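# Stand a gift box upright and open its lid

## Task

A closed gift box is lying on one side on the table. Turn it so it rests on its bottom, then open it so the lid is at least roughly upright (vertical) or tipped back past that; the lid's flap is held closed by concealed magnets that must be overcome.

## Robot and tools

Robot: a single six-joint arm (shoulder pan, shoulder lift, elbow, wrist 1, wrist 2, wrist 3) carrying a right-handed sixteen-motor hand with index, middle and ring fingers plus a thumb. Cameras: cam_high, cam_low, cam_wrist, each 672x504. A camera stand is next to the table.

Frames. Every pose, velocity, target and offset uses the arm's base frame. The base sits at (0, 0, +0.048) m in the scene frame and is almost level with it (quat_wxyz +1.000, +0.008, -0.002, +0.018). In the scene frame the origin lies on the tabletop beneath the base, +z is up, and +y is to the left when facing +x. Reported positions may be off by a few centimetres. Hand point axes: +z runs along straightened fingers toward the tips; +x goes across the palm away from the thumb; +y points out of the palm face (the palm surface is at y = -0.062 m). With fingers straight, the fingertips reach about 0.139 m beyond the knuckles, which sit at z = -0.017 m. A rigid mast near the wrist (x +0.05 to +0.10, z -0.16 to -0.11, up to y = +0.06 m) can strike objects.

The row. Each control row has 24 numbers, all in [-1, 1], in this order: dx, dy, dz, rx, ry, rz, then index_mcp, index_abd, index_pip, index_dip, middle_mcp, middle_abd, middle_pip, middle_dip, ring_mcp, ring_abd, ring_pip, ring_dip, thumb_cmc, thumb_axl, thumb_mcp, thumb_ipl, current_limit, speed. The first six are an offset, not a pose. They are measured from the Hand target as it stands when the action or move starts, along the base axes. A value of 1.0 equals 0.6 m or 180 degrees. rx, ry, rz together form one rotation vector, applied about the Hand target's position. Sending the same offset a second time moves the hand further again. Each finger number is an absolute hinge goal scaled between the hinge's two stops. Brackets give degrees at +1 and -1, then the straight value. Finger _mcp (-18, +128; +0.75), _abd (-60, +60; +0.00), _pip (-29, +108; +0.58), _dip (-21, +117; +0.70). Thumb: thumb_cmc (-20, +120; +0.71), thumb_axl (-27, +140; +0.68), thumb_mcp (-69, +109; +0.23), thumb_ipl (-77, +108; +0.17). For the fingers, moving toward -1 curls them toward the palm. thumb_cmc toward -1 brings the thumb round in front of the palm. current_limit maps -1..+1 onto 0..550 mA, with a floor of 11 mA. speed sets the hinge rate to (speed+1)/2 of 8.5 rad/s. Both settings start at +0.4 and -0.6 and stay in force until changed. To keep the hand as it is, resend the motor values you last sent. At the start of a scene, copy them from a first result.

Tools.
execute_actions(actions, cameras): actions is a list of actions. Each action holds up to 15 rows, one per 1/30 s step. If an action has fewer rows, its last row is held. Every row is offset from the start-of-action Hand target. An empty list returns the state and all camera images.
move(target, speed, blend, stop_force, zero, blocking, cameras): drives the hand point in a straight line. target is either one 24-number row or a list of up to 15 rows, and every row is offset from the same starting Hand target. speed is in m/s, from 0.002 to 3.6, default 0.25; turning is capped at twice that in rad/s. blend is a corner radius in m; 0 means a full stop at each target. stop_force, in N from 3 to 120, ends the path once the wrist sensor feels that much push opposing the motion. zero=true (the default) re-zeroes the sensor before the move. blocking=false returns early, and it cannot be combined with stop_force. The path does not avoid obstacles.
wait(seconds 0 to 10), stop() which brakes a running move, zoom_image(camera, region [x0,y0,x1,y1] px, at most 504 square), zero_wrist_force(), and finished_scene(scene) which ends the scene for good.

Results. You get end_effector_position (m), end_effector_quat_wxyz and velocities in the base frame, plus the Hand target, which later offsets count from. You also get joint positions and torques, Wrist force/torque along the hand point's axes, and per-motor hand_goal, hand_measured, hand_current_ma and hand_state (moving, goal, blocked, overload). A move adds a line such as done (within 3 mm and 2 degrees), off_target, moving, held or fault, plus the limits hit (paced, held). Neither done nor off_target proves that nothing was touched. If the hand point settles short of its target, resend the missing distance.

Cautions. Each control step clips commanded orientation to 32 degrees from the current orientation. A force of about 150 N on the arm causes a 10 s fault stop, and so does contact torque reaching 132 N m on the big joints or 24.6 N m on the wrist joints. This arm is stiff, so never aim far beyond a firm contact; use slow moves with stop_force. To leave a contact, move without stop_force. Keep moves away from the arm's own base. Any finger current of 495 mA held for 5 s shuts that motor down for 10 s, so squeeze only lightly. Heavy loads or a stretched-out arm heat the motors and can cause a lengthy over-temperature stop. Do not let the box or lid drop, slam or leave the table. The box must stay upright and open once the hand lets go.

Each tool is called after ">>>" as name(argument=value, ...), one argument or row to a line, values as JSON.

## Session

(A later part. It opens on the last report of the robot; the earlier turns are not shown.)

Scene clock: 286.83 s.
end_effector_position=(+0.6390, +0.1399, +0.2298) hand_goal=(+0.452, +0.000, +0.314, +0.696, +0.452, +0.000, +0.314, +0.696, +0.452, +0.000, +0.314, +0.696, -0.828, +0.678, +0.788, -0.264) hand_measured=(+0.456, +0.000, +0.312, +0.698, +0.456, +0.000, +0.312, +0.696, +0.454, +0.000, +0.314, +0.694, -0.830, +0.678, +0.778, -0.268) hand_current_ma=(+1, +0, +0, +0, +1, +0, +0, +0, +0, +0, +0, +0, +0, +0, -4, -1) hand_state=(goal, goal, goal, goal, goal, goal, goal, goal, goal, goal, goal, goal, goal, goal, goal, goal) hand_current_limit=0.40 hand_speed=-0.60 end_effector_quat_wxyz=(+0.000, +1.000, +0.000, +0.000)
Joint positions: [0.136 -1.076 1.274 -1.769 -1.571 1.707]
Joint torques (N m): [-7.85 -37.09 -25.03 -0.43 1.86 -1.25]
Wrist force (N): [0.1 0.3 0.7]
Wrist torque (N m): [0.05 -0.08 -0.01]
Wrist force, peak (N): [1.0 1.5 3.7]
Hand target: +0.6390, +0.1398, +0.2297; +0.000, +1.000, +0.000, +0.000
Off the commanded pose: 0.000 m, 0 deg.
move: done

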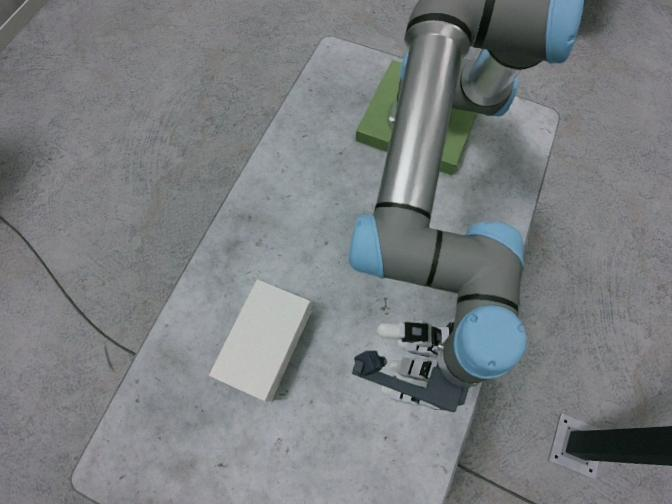

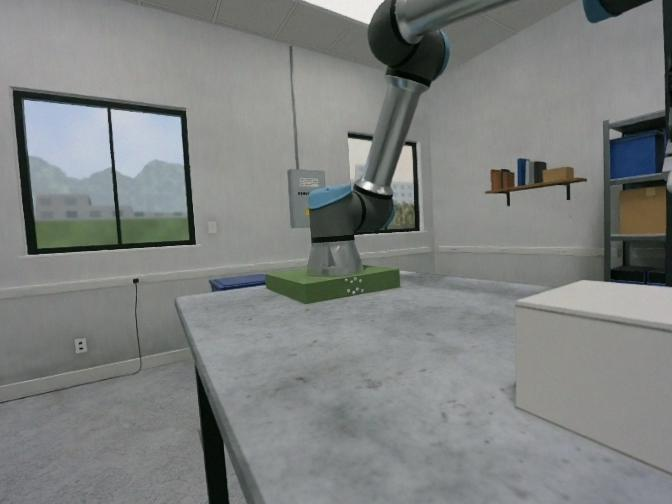

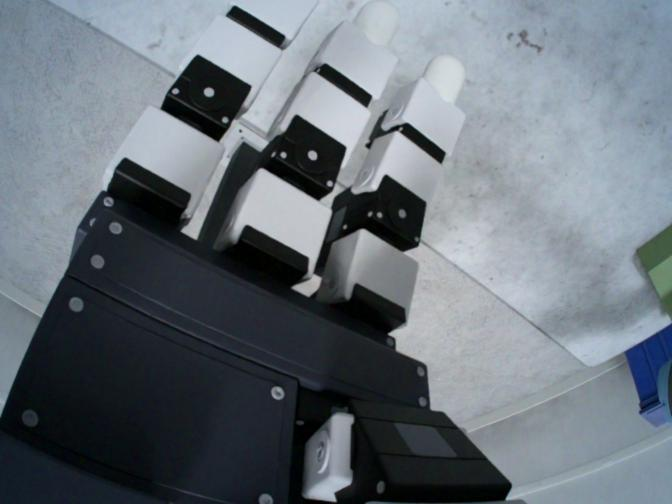

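>>> zoom_image(
  camera="cam_high",
  region=[270, 290, 320, 330],
)

>>> zoom_image(
  camera="cam_high",
  region=[250, 370, 300, 410],
)

Scaled by 10.080.

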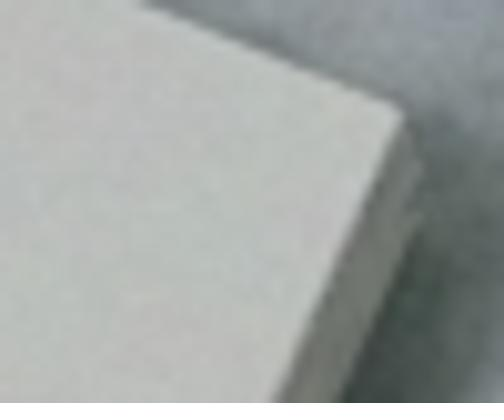

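Scaled by 10.080.

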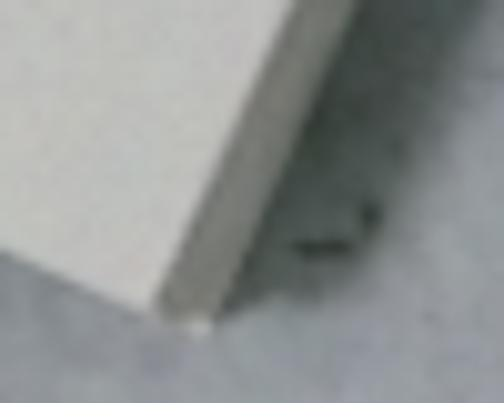

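>>> move(
  target=[
    [0.0517, -0.0333, -0.183, 0.0, 0.0, 0.0, 0.479, 0.0, -0.153, 0.406, 0.479, 0.0, -0.153, 0.406, 0.479, 0.0, -0.153, 0.406, 0.714, 0.678, 0.2247, 0.1676, 0.4, -0.4],
    [0.0517, -0.15, -0.345, 0.0, 0.0, 0.0, 0.479, 0.0, -0.153, 0.406, 0.479, 0.0, -0.153, 0.406, 0.479, 0.0, -0.153, 0.406, 0.714, 0.678, 0.2247, 0.1676, 0.4, -0.4],
  ],
  speed=[0.25, 0.15],
  blend=[0.03, 0.0],
  cameras=["cam_high", "cam_low"],
)

>>> zoom_image(
  camera="cam_high",
  region=[200, 270, 420, 420],
)

Scene clock: 314.70 s.
end_effector_position=(+0.6700, +0.0497, +0.0226) hand_goal=(+0.480, +0.000, -0.152, +0.406, +0.480, +0.000, -0.152, +0.406, +0.480, +0.000, -0.152, +0.406, +0.714, +0.678, +0.224, +0.168) hand_measured=(+0.482, +0.000, -0.144, +0.410, +0.482, +0.000, -0.144, +0.410, +0.482, +0.000, -0.146, +0.410, +0.712, +0.678, +0.222, +0.164) hand_current_ma=(+0, +0, +2, +1, +0, +0, +2, +0, +0, +0, +2, +0, +0, +0, -1, -1) hand_state=(goal, goal, goal, goal, goal, goal, goal, goal, goal, goal, goal, goal, goal, goal, goal, goal) hand_current_limit=0.40 hand_speed=-0.40 end_effector_quat_wxyz=(+0.000, +1.000, +0.000, +0.000)
Joint positions: [0.002 -0.86 1.493 -2.204 -1.571 1.574]
Joint torques (N m): [14.41 -56.44 -27.11 -2.62 -0.7 0.43]
Wrist force (N): [0.1 0.5 0.6]
Wrist torque (N m): [0.03 -0.02 -0.01]
Wrist force, peak (N): [0.2 1.6 1.7]
Hand target: +0.6700, +0.0498, +0.0227; +0.000, +1.000, +0.000, +0.000
Off the commanded pose: 0.000 m, 0 deg.
move: done
Images, in order (width x height): cam_high 672x504, cam_low 672x504.

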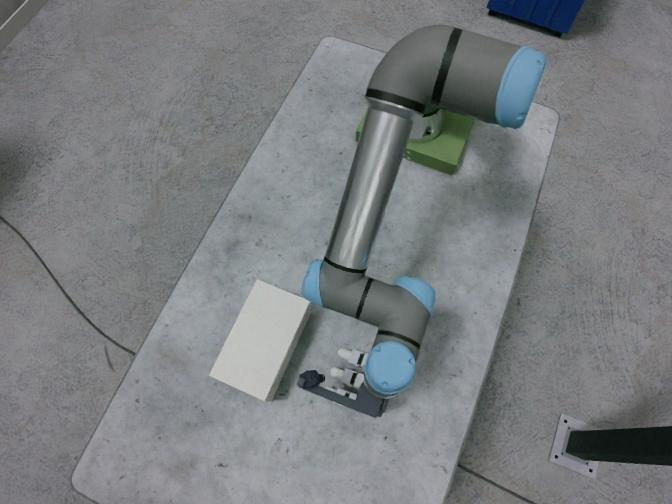

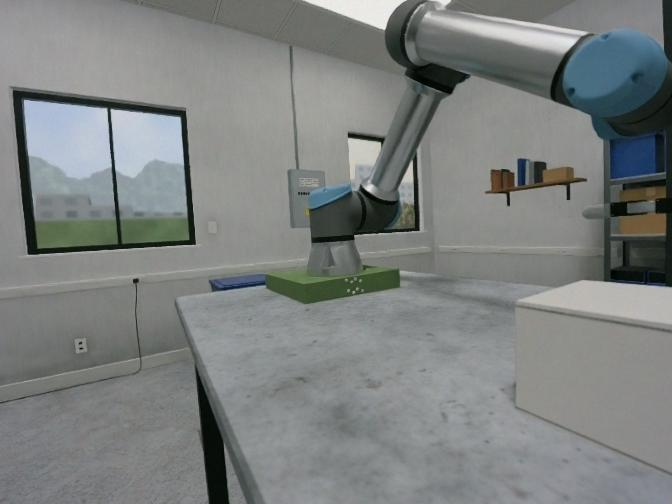

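Scaled by 2.291.

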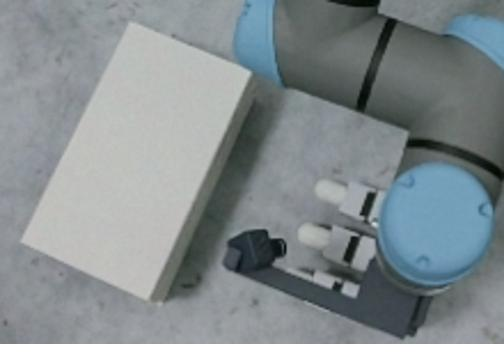

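>>> move(
  target=[0.0, -0.2, 0.0, 0.0, 0.0, 0.0, 0.479, 0.0, -0.153, 0.406, 0.479, 0.0, -0.153, 0.406, 0.479, 0.0, -0.153, 0.406, 0.714, 0.678, 0.2247, 0.1676, 0.4, -0.4],
  speed=0.04,
  stop_force=3,
  cameras=["cam_high", "cam_low"],
)

>>> zoom_image(
  camera="cam_high",
  region=[200, 270, 420, 420],
)

Scene clock: 322.30 s.
end_effector_position=(+0.6700, -0.0702, +0.0227) hand_goal=(+0.480, +0.000, -0.152, +0.406, +0.480, +0.000, -0.152, +0.406, +0.480, +0.000, -0.152, +0.406, +0.714, +0.678, +0.224, +0.168) hand_measured=(+0.486, +0.000, -0.150, +0.408, +0.484, +0.000, -0.148, +0.408, +0.482, +0.000, -0.148, +0.408, +0.712, +0.678, +0.222, +0.164) hand_current_ma=(+1, +0, +0, +0, +1, +0, +1, +0, +0, +0, +1, +0, +0, +0, -1, -1) hand_state=(goal, goal, goal, goal, goal, goal, goal, goal, goal, goal, goal, goal, goal, goal, goal, goal) hand_current_limit=0.40 hand_speed=-0.40 end_effector_quat_wxyz=(+0.000, +1.000, +0.000, +0.000)
Joint positions: [-0.172 -0.884 1.54 -2.226 -1.571 1.399]
Joint torques (N m): [14.77 -52.23 -25.95 -2.39 -0.68 1.21]
Wrist force (N): [0.1 0.3 0.7]
Wrist torque (N m): [0.01 -0.02 0.02]
Wrist force, peak (N): [-0.2 -1.2 0.4]
Hand target: +0.6700, -0.0702, +0.0227; +0.000, +1.000, +0.000, +0.000
Off the commanded pose: 0.000 m, 0 deg.
move: done
Images, in order (width x height): cam_high 672x504, cam_low 672x504.

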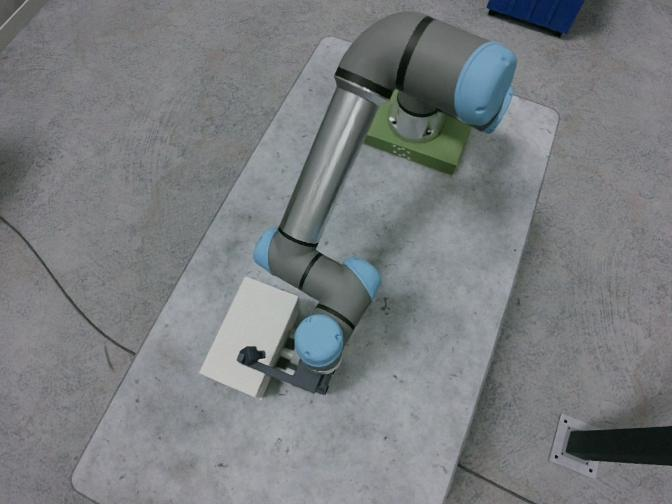

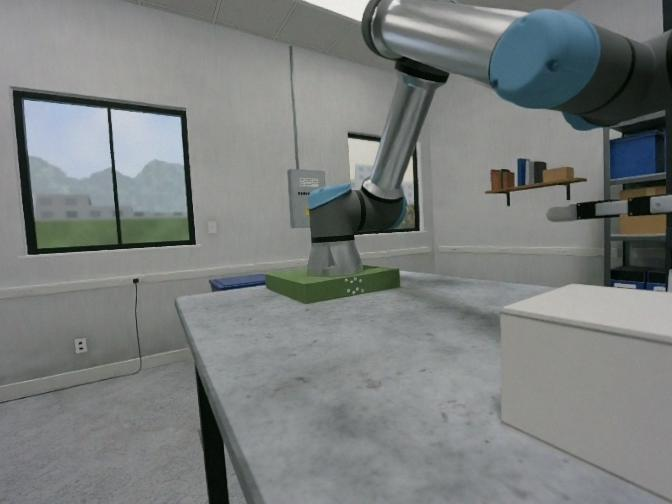

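Scaled by 2.291.

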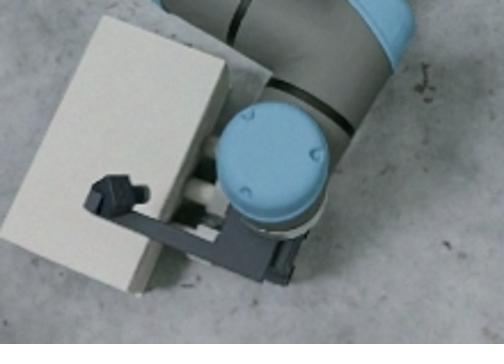

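>>> move(
  target=[0.0, -0.004, 0.05, 0.0, 0.0, 0.0, 0.479, 0.0, -0.153, 0.406, 0.479, 0.0, -0.153, 0.406, 0.479, 0.0, -0.153, 0.406, 0.714, 0.678, 0.2247, 0.1676, 0.4, -0.4],
  speed=0.02,
  stop_force=3,
  cameras=["cam_high", "cam_low", "cam_wrist"],
)

>>> zoom_image(
  camera="cam_high",
  region=[190, 270, 350, 410],
)

>>> zoom_image(
  camera="cam_low",
  region=[470, 240, 672, 504],
)

Scene clock: 327.27 s.
end_effector_position=(+0.6700, -0.0726, +0.0527) hand_goal=(+0.480, +0.000, -0.152, +0.406, +0.480, +0.000, -0.152, +0.406, +0.480, +0.000, -0.152, +0.406, +0.714, +0.678, +0.224, +0.168) hand_measured=(+0.490, +0.000, -0.146, +0.408, +0.488, +0.000, -0.148, +0.408, +0.488, +0.000, -0.148, +0.408, +0.712, +0.678, +0.222, +0.164) hand_current_ma=(+3, +0, +1, +0, +3, +0, +1, +0, +3, +0, +1, +0, +0, +0, -1, -1) hand_state=(goal, goal, goal, goal, goal, goal, goal, goal, goal, goal, goal, goal, goal, goal, goal, goal) hand_current_limit=0.40 hand_speed=-0.40 end_effector_quat_wxyz=(+0.000, +1.000, +0.000, +0.000)
Joint positions: [-0.175 -0.926 1.521 -2.166 -1.571 1.396]
Joint torques (N m): [-6.6 -37.86 -13.98 -4.07 0.99 0.89]
Wrist force (N): [0.1 -0.7 -0.2]
Wrist torque (N m): [0.03 -0.02 0.07]
Wrist force, peak (N): [0.0 0.4 1.4]
Hand target: +0.6700, -0.0726, +0.0527; +0.000, +1.000, +0.000, +0.000
Off the commanded pose: 0.000 m, 0 deg.
move: done

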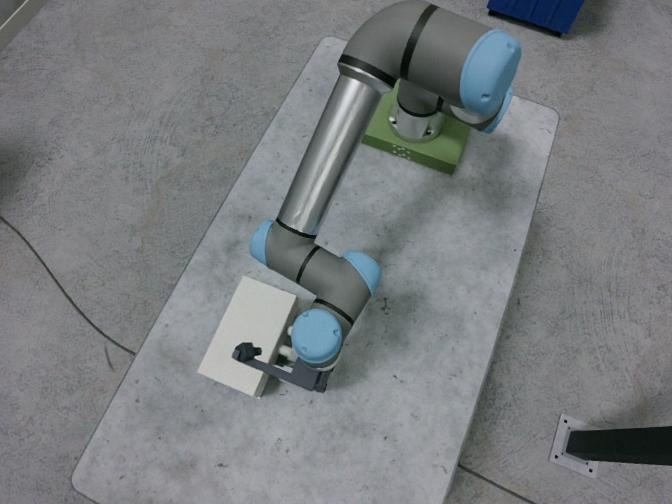

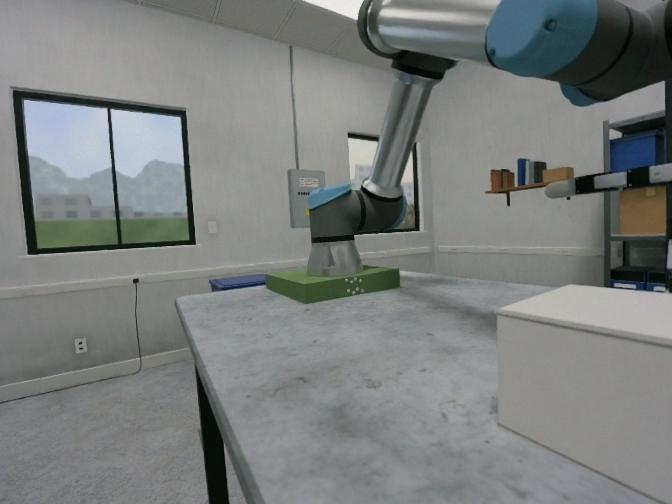

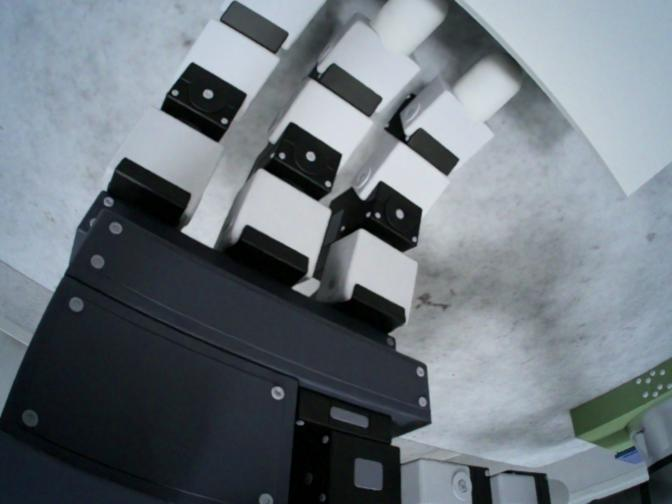

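Scaled by 3.150.

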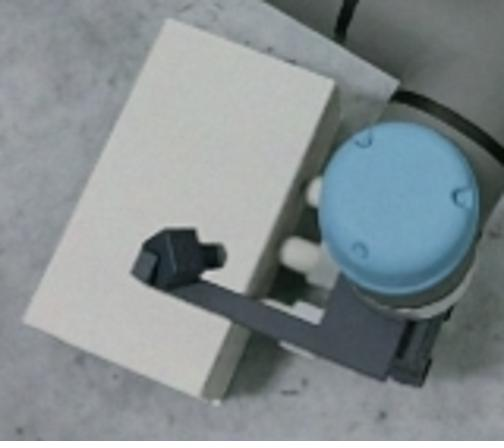

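Scaled by 1.909.

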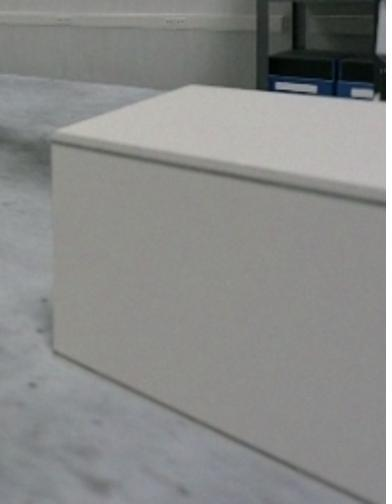

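>>> move(
  target=[
    [0.0, 0.1, 0.05, 0.0, 0.0, 0.0, 0.479, 0.0, -0.153, 0.406, 0.479, 0.0, -0.153, 0.406, 0.479, 0.0, -0.153, 0.406, 0.714, 0.678, 0.2247, 0.1676, 0.4, -0.4],
    [0.083, 0.305, 0.187, 0.0, 0.0, 0.819, 0.479, 0.0, -0.153, 0.406, 0.479, 0.0, -0.153, 0.406, 0.479, 0.0, -0.153, 0.406, 0.714, 0.678, 0.2247, 0.1676, 0.4, -0.4],
  ],
  speed=[0.2, 0.6],
  blend=[0.03, 0.0],
  cameras=["cam_high", "cam_wrist"],
)

>>> zoom_image(
  camera="cam_wrist",
  region=[170, 0, 672, 504],
)

Scene clock: 339.30 s.
end_effector_position=(+0.7198, +0.1104, +0.1648) hand_goal=(+0.480, +0.000, -0.152, +0.406, +0.480, +0.000, -0.152, +0.406, +0.480, +0.000, -0.152, +0.406, +0.714, +0.678, +0.224, +0.168) hand_measured=(+0.488, +0.000, -0.146, +0.408, +0.488, +0.000, -0.148, +0.408, +0.488, +0.000, -0.148, +0.408, +0.712, +0.678, +0.222, +0.164) hand_current_ma=(+2, +0, +1, +0, +3, +0, +1, +0, +2, +0, +1, +0, +0, +0, -1, -1) hand_state=(goal, goal, goal, goal, goal, goal, goal, goal, goal, goal, goal, goal, goal, goal, goal, goal) hand_current_limit=0.40 hand_speed=-0.40 end_effector_quat_wxyz=(+0.000, +0.281, +0.960, +0.000) end_effector_velocity=(+0.000, +0.001, +0.000) end_effector_angular_velocity=(-0.001, +0.000, +0.006)
Joint positions: [-0.127 -1.128 1.527 -1.97 -1.57 -1.128]
Joint velocities: [0.001 0 0 0 -0.001 -0.005]
Joint torques (N m): [-5.12 -53.95 -21.4 -3.84 0.92 -1.34]
Wrist force (N): [0.0 0.3 0.3]
Wrist torque (N m): [0.05 -0.01 0.01]
Wrist force, peak (N): [0.2 2.9 0.9]
Hand target: +0.7198, +0.1104, +0.1649; +0.000, +0.281, +0.960, +0.000
Off the commanded pose: 0.000 m, 0 deg.
move: done
Images, in order (width x height): cam_high 672x504, cam_wrist 672x504.

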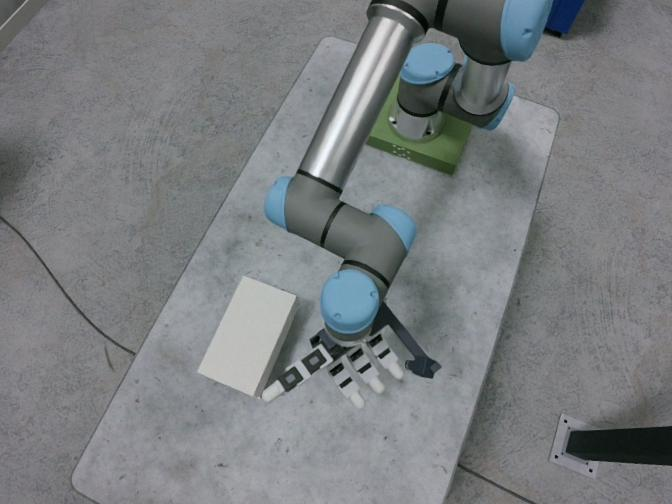

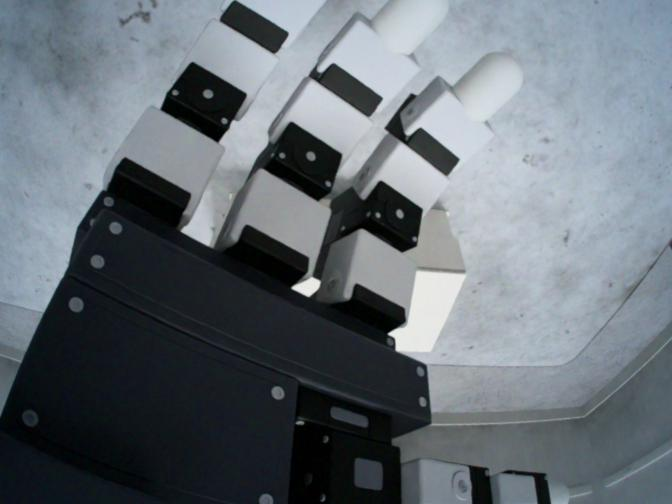

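Scaled by 1.000.

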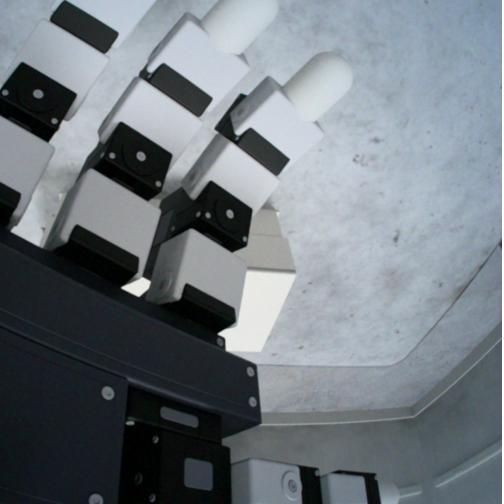

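>>> move(
  target=[-0.267, 0.0, -0.03, 0.0, 0.0, 0.0, 0.479, 0.0, -0.153, 0.406, 0.479, 0.0, -0.153, 0.406, 0.479, 0.0, -0.153, 0.406, 0.714, 0.678, 0.2247, 0.1676, 0.4, -0.4],
  speed=0.3,
  cameras=["cam_wrist"],
)

>>> zoom_image(
  camera="cam_wrist",
  region=[380, 100, 672, 404],
)

Scene clock: 343.00 s.
end_effector_position=(+0.5597, +0.1103, +0.1468) hand_goal=(+0.480, +0.000, -0.152, +0.406, +0.480, +0.000, -0.152, +0.406, +0.480, +0.000, -0.152, +0.406, +0.714, +0.678, +0.224, +0.168) hand_measured=(+0.488, +0.000, -0.146, +0.408, +0.488, +0.000, -0.148, +0.408, +0.488, +0.000, -0.148, +0.408, +0.712, +0.678, +0.220, +0.164) hand_current_ma=(+2, +0, +1, +0, +3, +0, +1, +0, +2, +0, +1, +0, +0, +0, -1, -1) hand_state=(goal, goal, goal, goal, goal, goal, goal, goal, goal, goal, goal, goal, goal, goal, goal, goal) hand_current_limit=0.40 hand_speed=-0.40 end_effector_quat_wxyz=(+0.000, +0.281, +0.960, +0.000)
Joint positions: [-0.169 -1.46 2.02 -2.132 -1.57 -1.17]
Joint torques (N m): [15.46 -37.22 -13.58 -2.07 1.12 1.1]
Wrist force (N): [-0.1 0.6 0.4]
Wrist torque (N m): [0.08 0.00 -0.01]
Wrist force, peak (N): [-1.9 2.1 -0.1]
Hand target: +0.5596, +0.1104, +0.1469; +0.000, +0.281, +0.960, +0.000
Off the commanded pose: 0.000 m, 0 deg.
move: done
Images, in order (width x height): cam_wrist 672x504.

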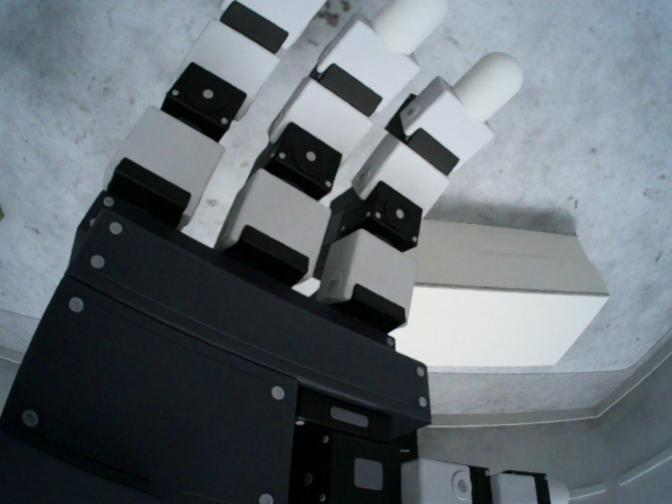

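Scaled by 1.658 from the camera's 672x504 image, which has a finer 960x720 frame.

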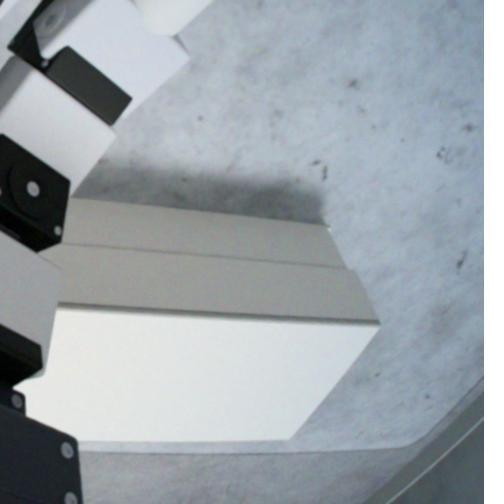

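>>> zoom_image(
  camera="cam_wrist",
  region=[540, 210, 620, 310],
)

>>> zoom_image(
  camera="cam_wrist",
  region=[410, 210, 510, 310],
)

Scaled by 5.040 from the camera's 672x504 image, which has a finer 960x720 frame.

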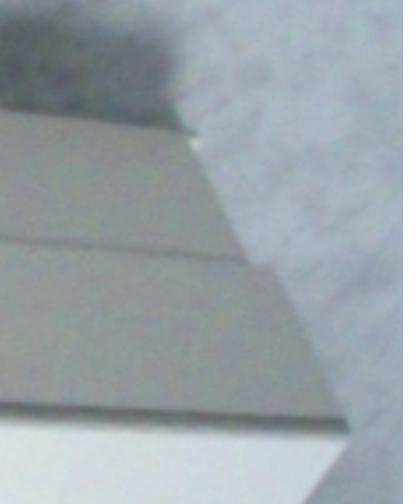

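Scaled by 5.040 from the camera's 672x504 image, which has a finer 960x720 frame.

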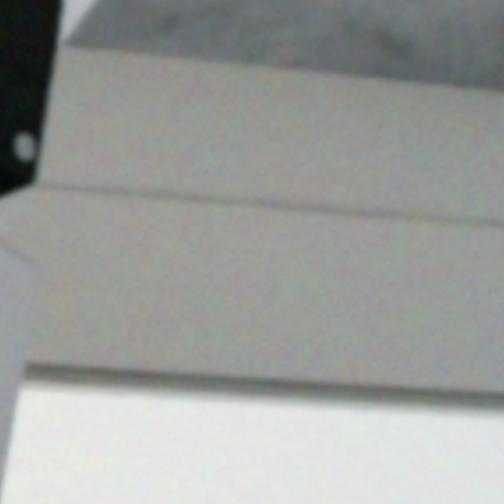

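>>> move(
  target=[
    [-0.0993, -0.184, 0.255, -0.5137, -0.2813, 0.5137, 0.89, 0.0, 0.577, 0.696, 0.685, 0.0, -0.226, 0.261, 0.685, 0.0, -0.226, 0.261, -0.714, 0.678, 0.112, 0.1676, 0.4, -0.4],
    [0.0674, -0.3907, 0.005, -0.5137, -0.2813, 0.5137, 0.89, 0.0, 0.577, 0.696, 0.685, 0.0, -0.226, 0.261, 0.685, 0.0, -0.226, 0.261, -0.714, 0.678, 0.112, 0.1676, 0.4, -0.4],
  ],
  speed=[0.5, 0.25],
  blend=[0.03, 0.0],
  cameras=["all"],
)

>>> zoom_image(
  camera="cam_high",
  region=[180, 220, 380, 400],
)

Scene clock: 423.67 s.
end_effector_position=(+0.6000, -0.1240, +0.1499) hand_goal=(+0.890, +0.000, +0.578, +0.696, +0.686, +0.000, -0.226, +0.262, +0.686, +0.000, -0.226, +0.262, -0.714, +0.678, +0.112, +0.168) hand_measured=(+0.882, +0.000, +0.572, +0.694, +0.678, +0.000, -0.224, +0.264, +0.678, +0.000, -0.224, +0.264, -0.714, +0.678, +0.110, +0.166) hand_current_ma=(-3, +0, -1, +0, -3, +0, +0, +0, -3, +0, +0, +0, +0, +0, +0, +0) hand_state=(goal, goal, goal, goal, goal, goal, goal, goal, goal, goal, goal, goal, goal, goal, goal, goal) hand_current_limit=0.40 hand_speed=-0.40 end_effector_quat_wxyz=(+0.500, -0.500, +0.501, -0.500)
Joint positions: [-0.718 -0.944 2.188 -4.384 -0.853 -3.141]
Joint torques (N m): [14.69 -23.4 -18.59 -1.03 -2.25 -0.92]
Wrist force (N): [0.7 0.6 -0.1]
Wrist torque (N m): [-0.02 0.09 0.29]
Wrist force, peak (N): [1.8 2.8 0.8]
Hand target: +0.6001, -0.1240, +0.1499; +0.500, -0.500, +0.501, -0.500
Off the commanded pose: 0.000 m, 0 deg.
move: done

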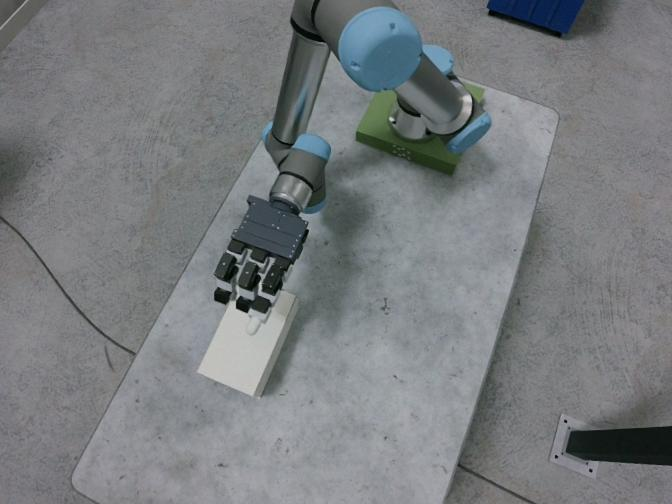

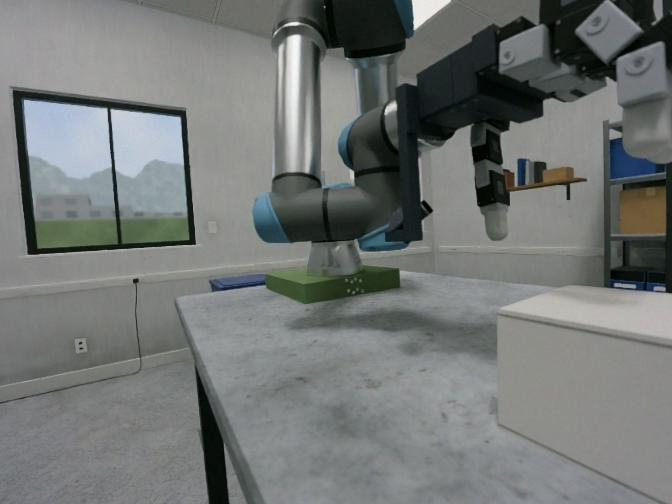

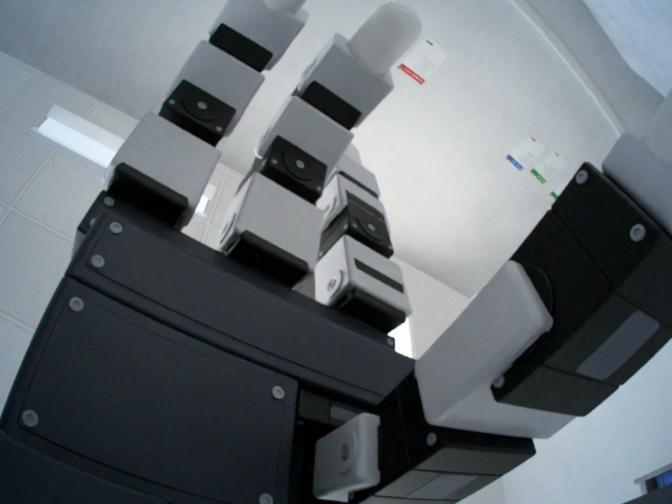

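Scaled by 2.520.

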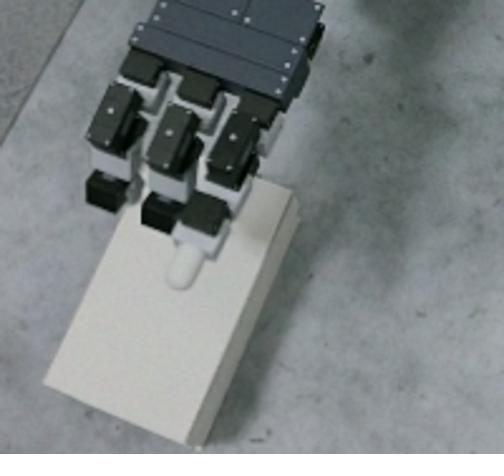

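>>> move(
  target=[
    [0.0167, 0.0, -0.11, -0.0, 0.0, 0.0, 0.89, 0.0, 0.577, 0.696, 0.685, 0.0, -0.226, 0.261, 0.685, 0.0, -0.226, 0.261, -0.714, 0.678, 0.112, 0.1676, 0.75, -0.6],
    [0.0167, 0.0, -0.19, 0.0, 0.0, 0.0, 0.89, 0.0, 0.577, 0.696, 0.685, 0.0, -0.226, 0.261, 0.685, 0.0, -0.226, 0.261, -0.714, 0.678, 0.112, 0.1676, 0.75, -0.6],
  ],
  speed=[0.15, 0.025],
  stop_force=6,
  cameras=["all"],
)

>>> zoom_image(
  camera="cam_low",
  region=[400, 120, 672, 450],
)

Scene clock: 429.83 s.
end_effector_position=(+0.6101, -0.1240, +0.0532) hand_goal=(+0.890, +0.000, +0.578, +0.696, +0.686, +0.000, -0.226, +0.262, +0.686, +0.000, -0.226, +0.262, -0.714, +0.678, +0.112, +0.168) hand_measured=(+0.880, +0.000, +0.572, +0.694, +0.680, +0.000, -0.230, +0.260, +0.686, +0.000, -0.230, +0.256, -0.714, +0.678, +0.110, +0.166) hand_current_ma=(-3, +0, -1, +0, -2, +0, -1, +0, +0, +0, -1, -1, +0, +0, +0, +0) hand_state=(goal, goal, goal, goal, goal, goal, goal, goal, goal, goal, goal, goal, goal, goal, goal, goal) hand_current_limit=0.75 hand_speed=-0.60 end_effector_quat_wxyz=(+0.500, -0.500, +0.501, -0.500)
Joint positions: [-0.701 -0.673 2.108 -4.576 -0.871 -3.141]
Joint torques (N m): [-10.32 -32.96 3.19 -2.8 1.71 -0.97]
Wrist force (N): [0.5 -0.4 0.0]
Wrist torque (N m): [0.01 0.09 0.21]
Wrist force, peak (N): [0.6 -7.9 -3.4]
Hand target: +0.6101, -0.1240, +0.0532; +0.500, -0.500, +0.501, -0.500 (not the last commanded pose)
Off the commanded pose: 0.017 m, 0 deg.
move: contact; path passed 1 of 2 targets

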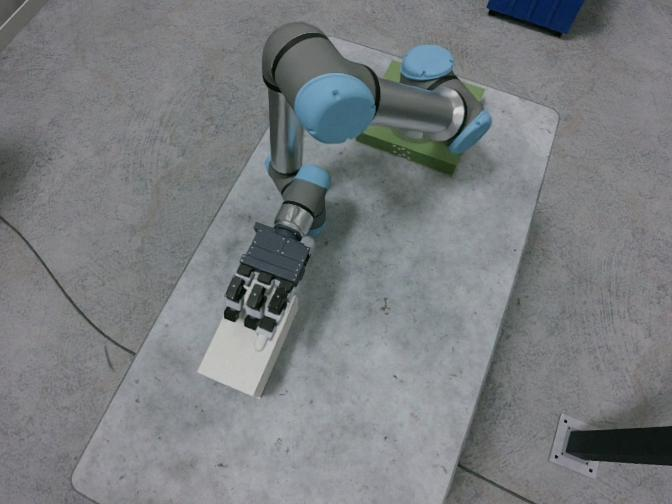

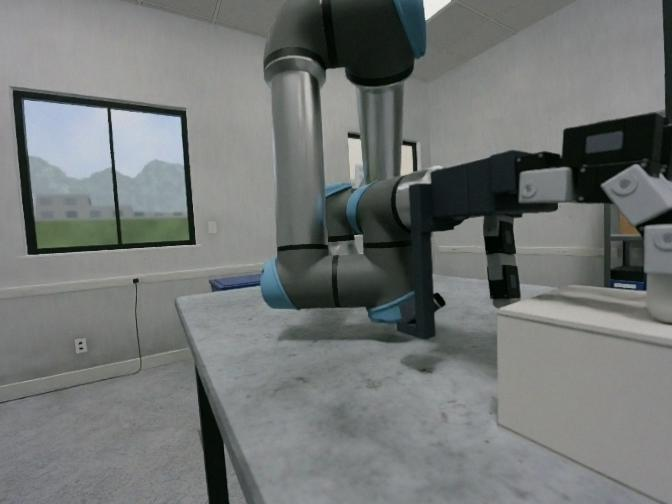

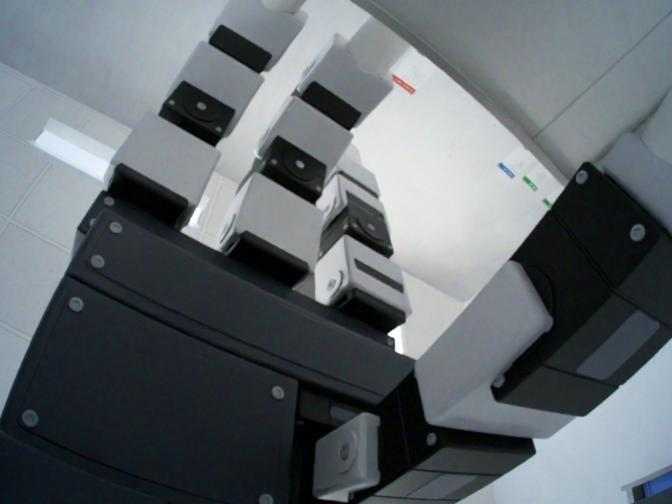

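Scaled by 1.527.

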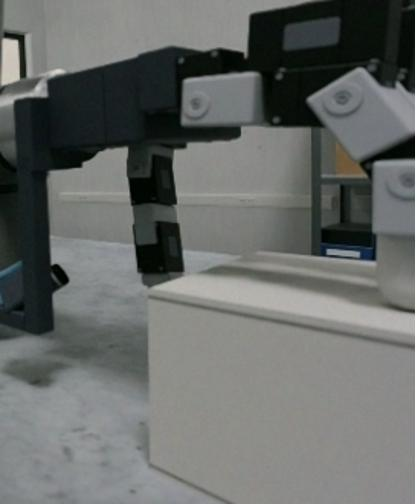

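>>> zoom_image(
  camera="cam_high",
  region=[190, 210, 330, 400],
)

Scaled by 2.653.

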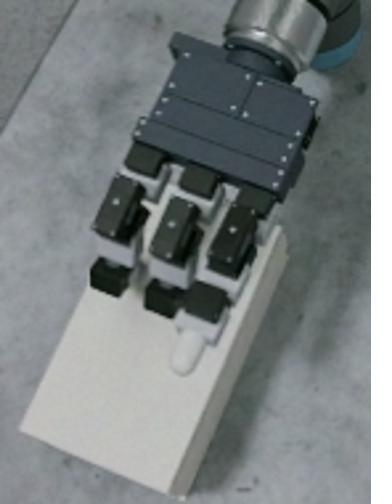

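>>> move(
  target=[
    [0.0, 0.0, 0.006, 0.0, 0.0, 0.0, 0.89, 0.0, 0.577, 0.696, 0.685, 0.0, -0.226, 0.261, 0.685, 0.0, -0.226, 0.261, -0.714, 0.678, 0.112, 0.1676, 0.75, -0.6],
    [0.02, 0.0, 0.006, 0.0, 0.0, 0.0, 0.89, 0.0, 0.577, 0.696, 0.685, 0.0, -0.226, 0.261, 0.685, 0.0, -0.226, 0.261, -0.714, 0.678, 0.112, 0.1676, 0.75, -0.6],
    [0.02, 0.0, -0.0065, 0.0, 0.0, 0.0, 0.89, 0.0, 0.577, 0.696, 0.685, 0.0, -0.226, 0.261, 0.685, 0.0, -0.226, 0.261, -0.714, 0.678, 0.112, 0.1676, 0.75, -0.6],
  ],
  speed=[0.05, 0.05, 0.02],
)

>>> execute_actions(
  actions=[
    [[0,0,0,0,0,0, 0.89,0.0,0.577,0.696, 0.685,0.0,-0.226,0.261, 0.685,0.0,-0.226,0.261, -0.714,0.678,0.112,-0.16, 0.75,-0.8]],
    [[0,0,0,0,0,0, 0.89,0.0,0.577,0.696, 0.685,0.0,-0.226,0.261, 0.685,0.0,-0.226,0.261, -0.714,0.678,0.112,-0.16, 0.75,-0.8]],
  ],
  cameras=["cam_low", "cam_wrist"],
)

Scene clock: 446.80 s.
end_effector_position=(+0.6221, -0.1240, +0.0492) hand_goal=(+0.890, +0.000, +0.578, +0.696, +0.686, +0.000, -0.226, +0.262, +0.686, +0.000, -0.226, +0.262, -0.714, +0.678, +0.112, +0.168) hand_measured=(+0.880, +0.000, +0.572, +0.694, +0.718, +0.002, -0.254, +0.232, +0.726, +0.002, -0.258, +0.226, -0.714, +0.678, +0.110, +0.166) hand_current_ma=(-3, +0, -1, +0, +28, +0, -21, -23, +41, +0, -25, -32, +0, +0, +0, +0) hand_state=(goal, goal, goal, goal, blocked, goal, blocked, blocked, blocked, goal, blocked, blocked, goal, goal, goal, goal) hand_current_limit=0.75 hand_speed=-0.60 end_effector_quat_wxyz=(+0.500, -0.500, +0.501, -0.500)
Joint positions: [-0.681 -0.657 2.073 -4.556 -0.89 -3.141]
Joint torques (N m): [-14.27 -44.56 -0.56 4.06 1.49 0.39]
Wrist force (N): [-1.0 -18.8 -7.6]
Wrist torque (N m): [0.29 0.38 -0.56]
Wrist force, peak (N): [-0.8 -20.2 -7.9]
Hand target: +0.6221, -0.1240, +0.0493; +0.500, -0.500, +0.501, -0.500
Off the commanded pose: 0.000 m, 0 deg.
move: done

Scene clock: 448.00 s.
end_effector_position=(+0.6221, -0.1240, +0.0493) hand_goal=(+0.890, +0.000, +0.578, +0.696, +0.686, +0.000, -0.226, +0.262, +0.686, +0.000, -0.226, +0.262, -0.714, +0.678, +0.112, -0.160) hand_measured=(+0.880, +0.000, +0.572, +0.694, +0.718, +0.002, -0.254, +0.232, +0.726, +0.002, -0.258, +0.226, -0.714, +0.678, +0.116, -0.152) hand_current_ma=(-3, +0, -1, +0, +29, +0, -21, -23, +42, +0, -25, -32, +0, +0, +1, +4) hand_state=(goal, goal, goal, goal, blocked, goal, blocked, blocked, blocked, goal, blocked, blocked, goal, goal, goal, goal) hand_current_limit=0.75 hand_speed=-0.80 end_effector_quat_wxyz=(+0.500, -0.500, +0.501, -0.500)
Joint positions: [-0.681 -0.657 2.073 -4.556 -0.89 -3.141]
Joint torques (N m): [-14.55 -43.52 3.97 1.24 0.87 0.75]
Wrist force (N): [0.4 -14.1 -4.6]
Wrist torque (N m): [0.25 0.22 -0.35]
Wrist force, peak (N): [-0.6 -18.9 -7.5]
Hand target: +0.6221, -0.1240, +0.0493; +0.500, -0.500, +0.501, -0.500
Off the commanded pose: 0.000 m, 0 deg.
Images, in order (width x height): cam_low 672x504, cam_wrist 672x504.

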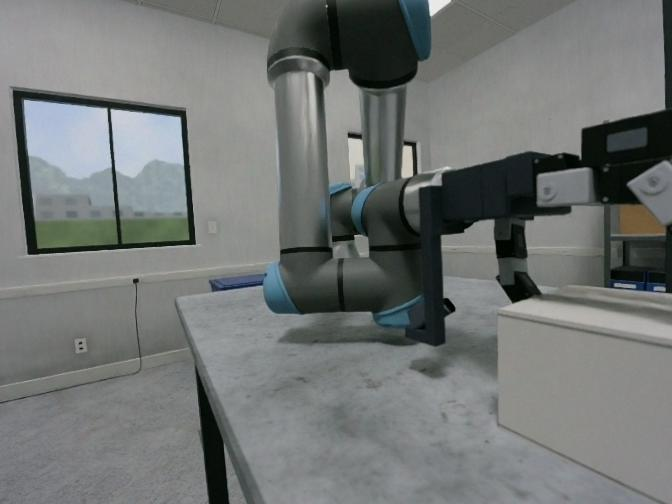

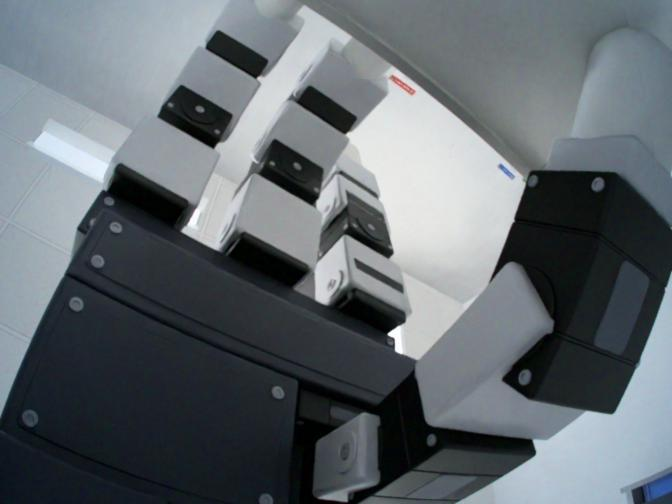

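>>> execute_actions(
  actions=[
    [[0,0,0,0,0,0, 0.89,0.0,0.577,0.696, 0.685,0.0,-0.226,0.261, 0.685,0.0,-0.226,0.261, -0.714,0.678,0.0,-0.32, 0.75,-0.85]],
    [[0,0,0,0,0,0, 0.89,0.0,0.577,0.696, 0.685,0.0,-0.226,0.261, 0.685,0.0,-0.226,0.261, -0.714,0.678,0.0,-0.32, 0.75,-0.85]],
  ],
  cameras=["cam_low", "cam_wrist"],
)

>>> zoom_image(
  camera="cam_wrist",
  region=[372, 0, 672, 300],
)

Scene clock: 451.30 s.
end_effector_position=(+0.6221, -0.1240, +0.0493) hand_goal=(+0.890, +0.000, +0.578, +0.696, +0.686, +0.000, -0.226, +0.262, +0.686, +0.000, -0.226, +0.262, -0.714, +0.678, +0.000, -0.320) hand_measured=(+0.880, +0.000, +0.572, +0.694, +0.716, +0.002, -0.210, +0.268, +0.722, +0.002, -0.214, +0.268, -0.702, +0.682, +0.082, -0.268) hand_current_ma=(-3, +0, -1, +0, +25, +0, +8, +2, +37, +0, +5, +1, +4, +1, +213, +103) hand_state=(goal, goal, goal, goal, blocked, goal, goal, goal, blocked, goal, goal, goal, goal, goal, blocked, blocked) hand_current_limit=0.75 hand_speed=-0.85 end_effector_quat_wxyz=(+0.500, -0.500, +0.501, -0.500)
Joint positions: [-0.681 -0.657 2.073 -4.556 -0.89 -3.141]
Joint torques (N m): [-12.29 -44.14 1.06 0.11 -1.21 1.36]
Wrist force (N): [-0.2 0.8 -0.3]
Wrist torque (N m): [0.13 0.01 0.19]
Wrist force, peak (N): [0.2 -14.6 -4.5]
Hand target: +0.6221, -0.1240, +0.0493; +0.500, -0.500, +0.501, -0.500
Off the commanded pose: 0.000 m, 0 deg.
Images, in order (width x height): cam_low 672x504, cam_wrist 672x504.

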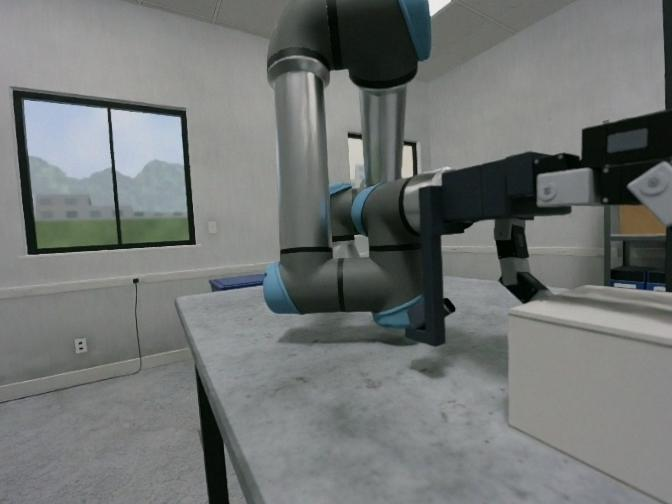

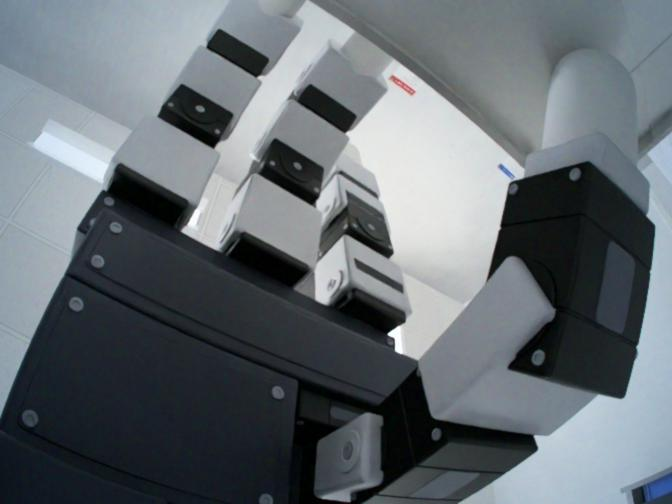

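Scaled by 1.680 from the camera's 672x504 image, which has a finer 960x720 frame.

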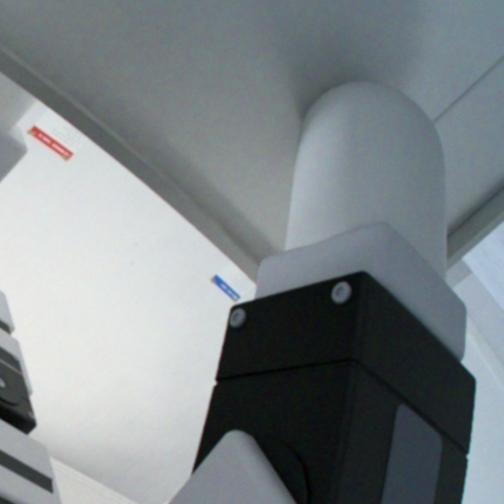

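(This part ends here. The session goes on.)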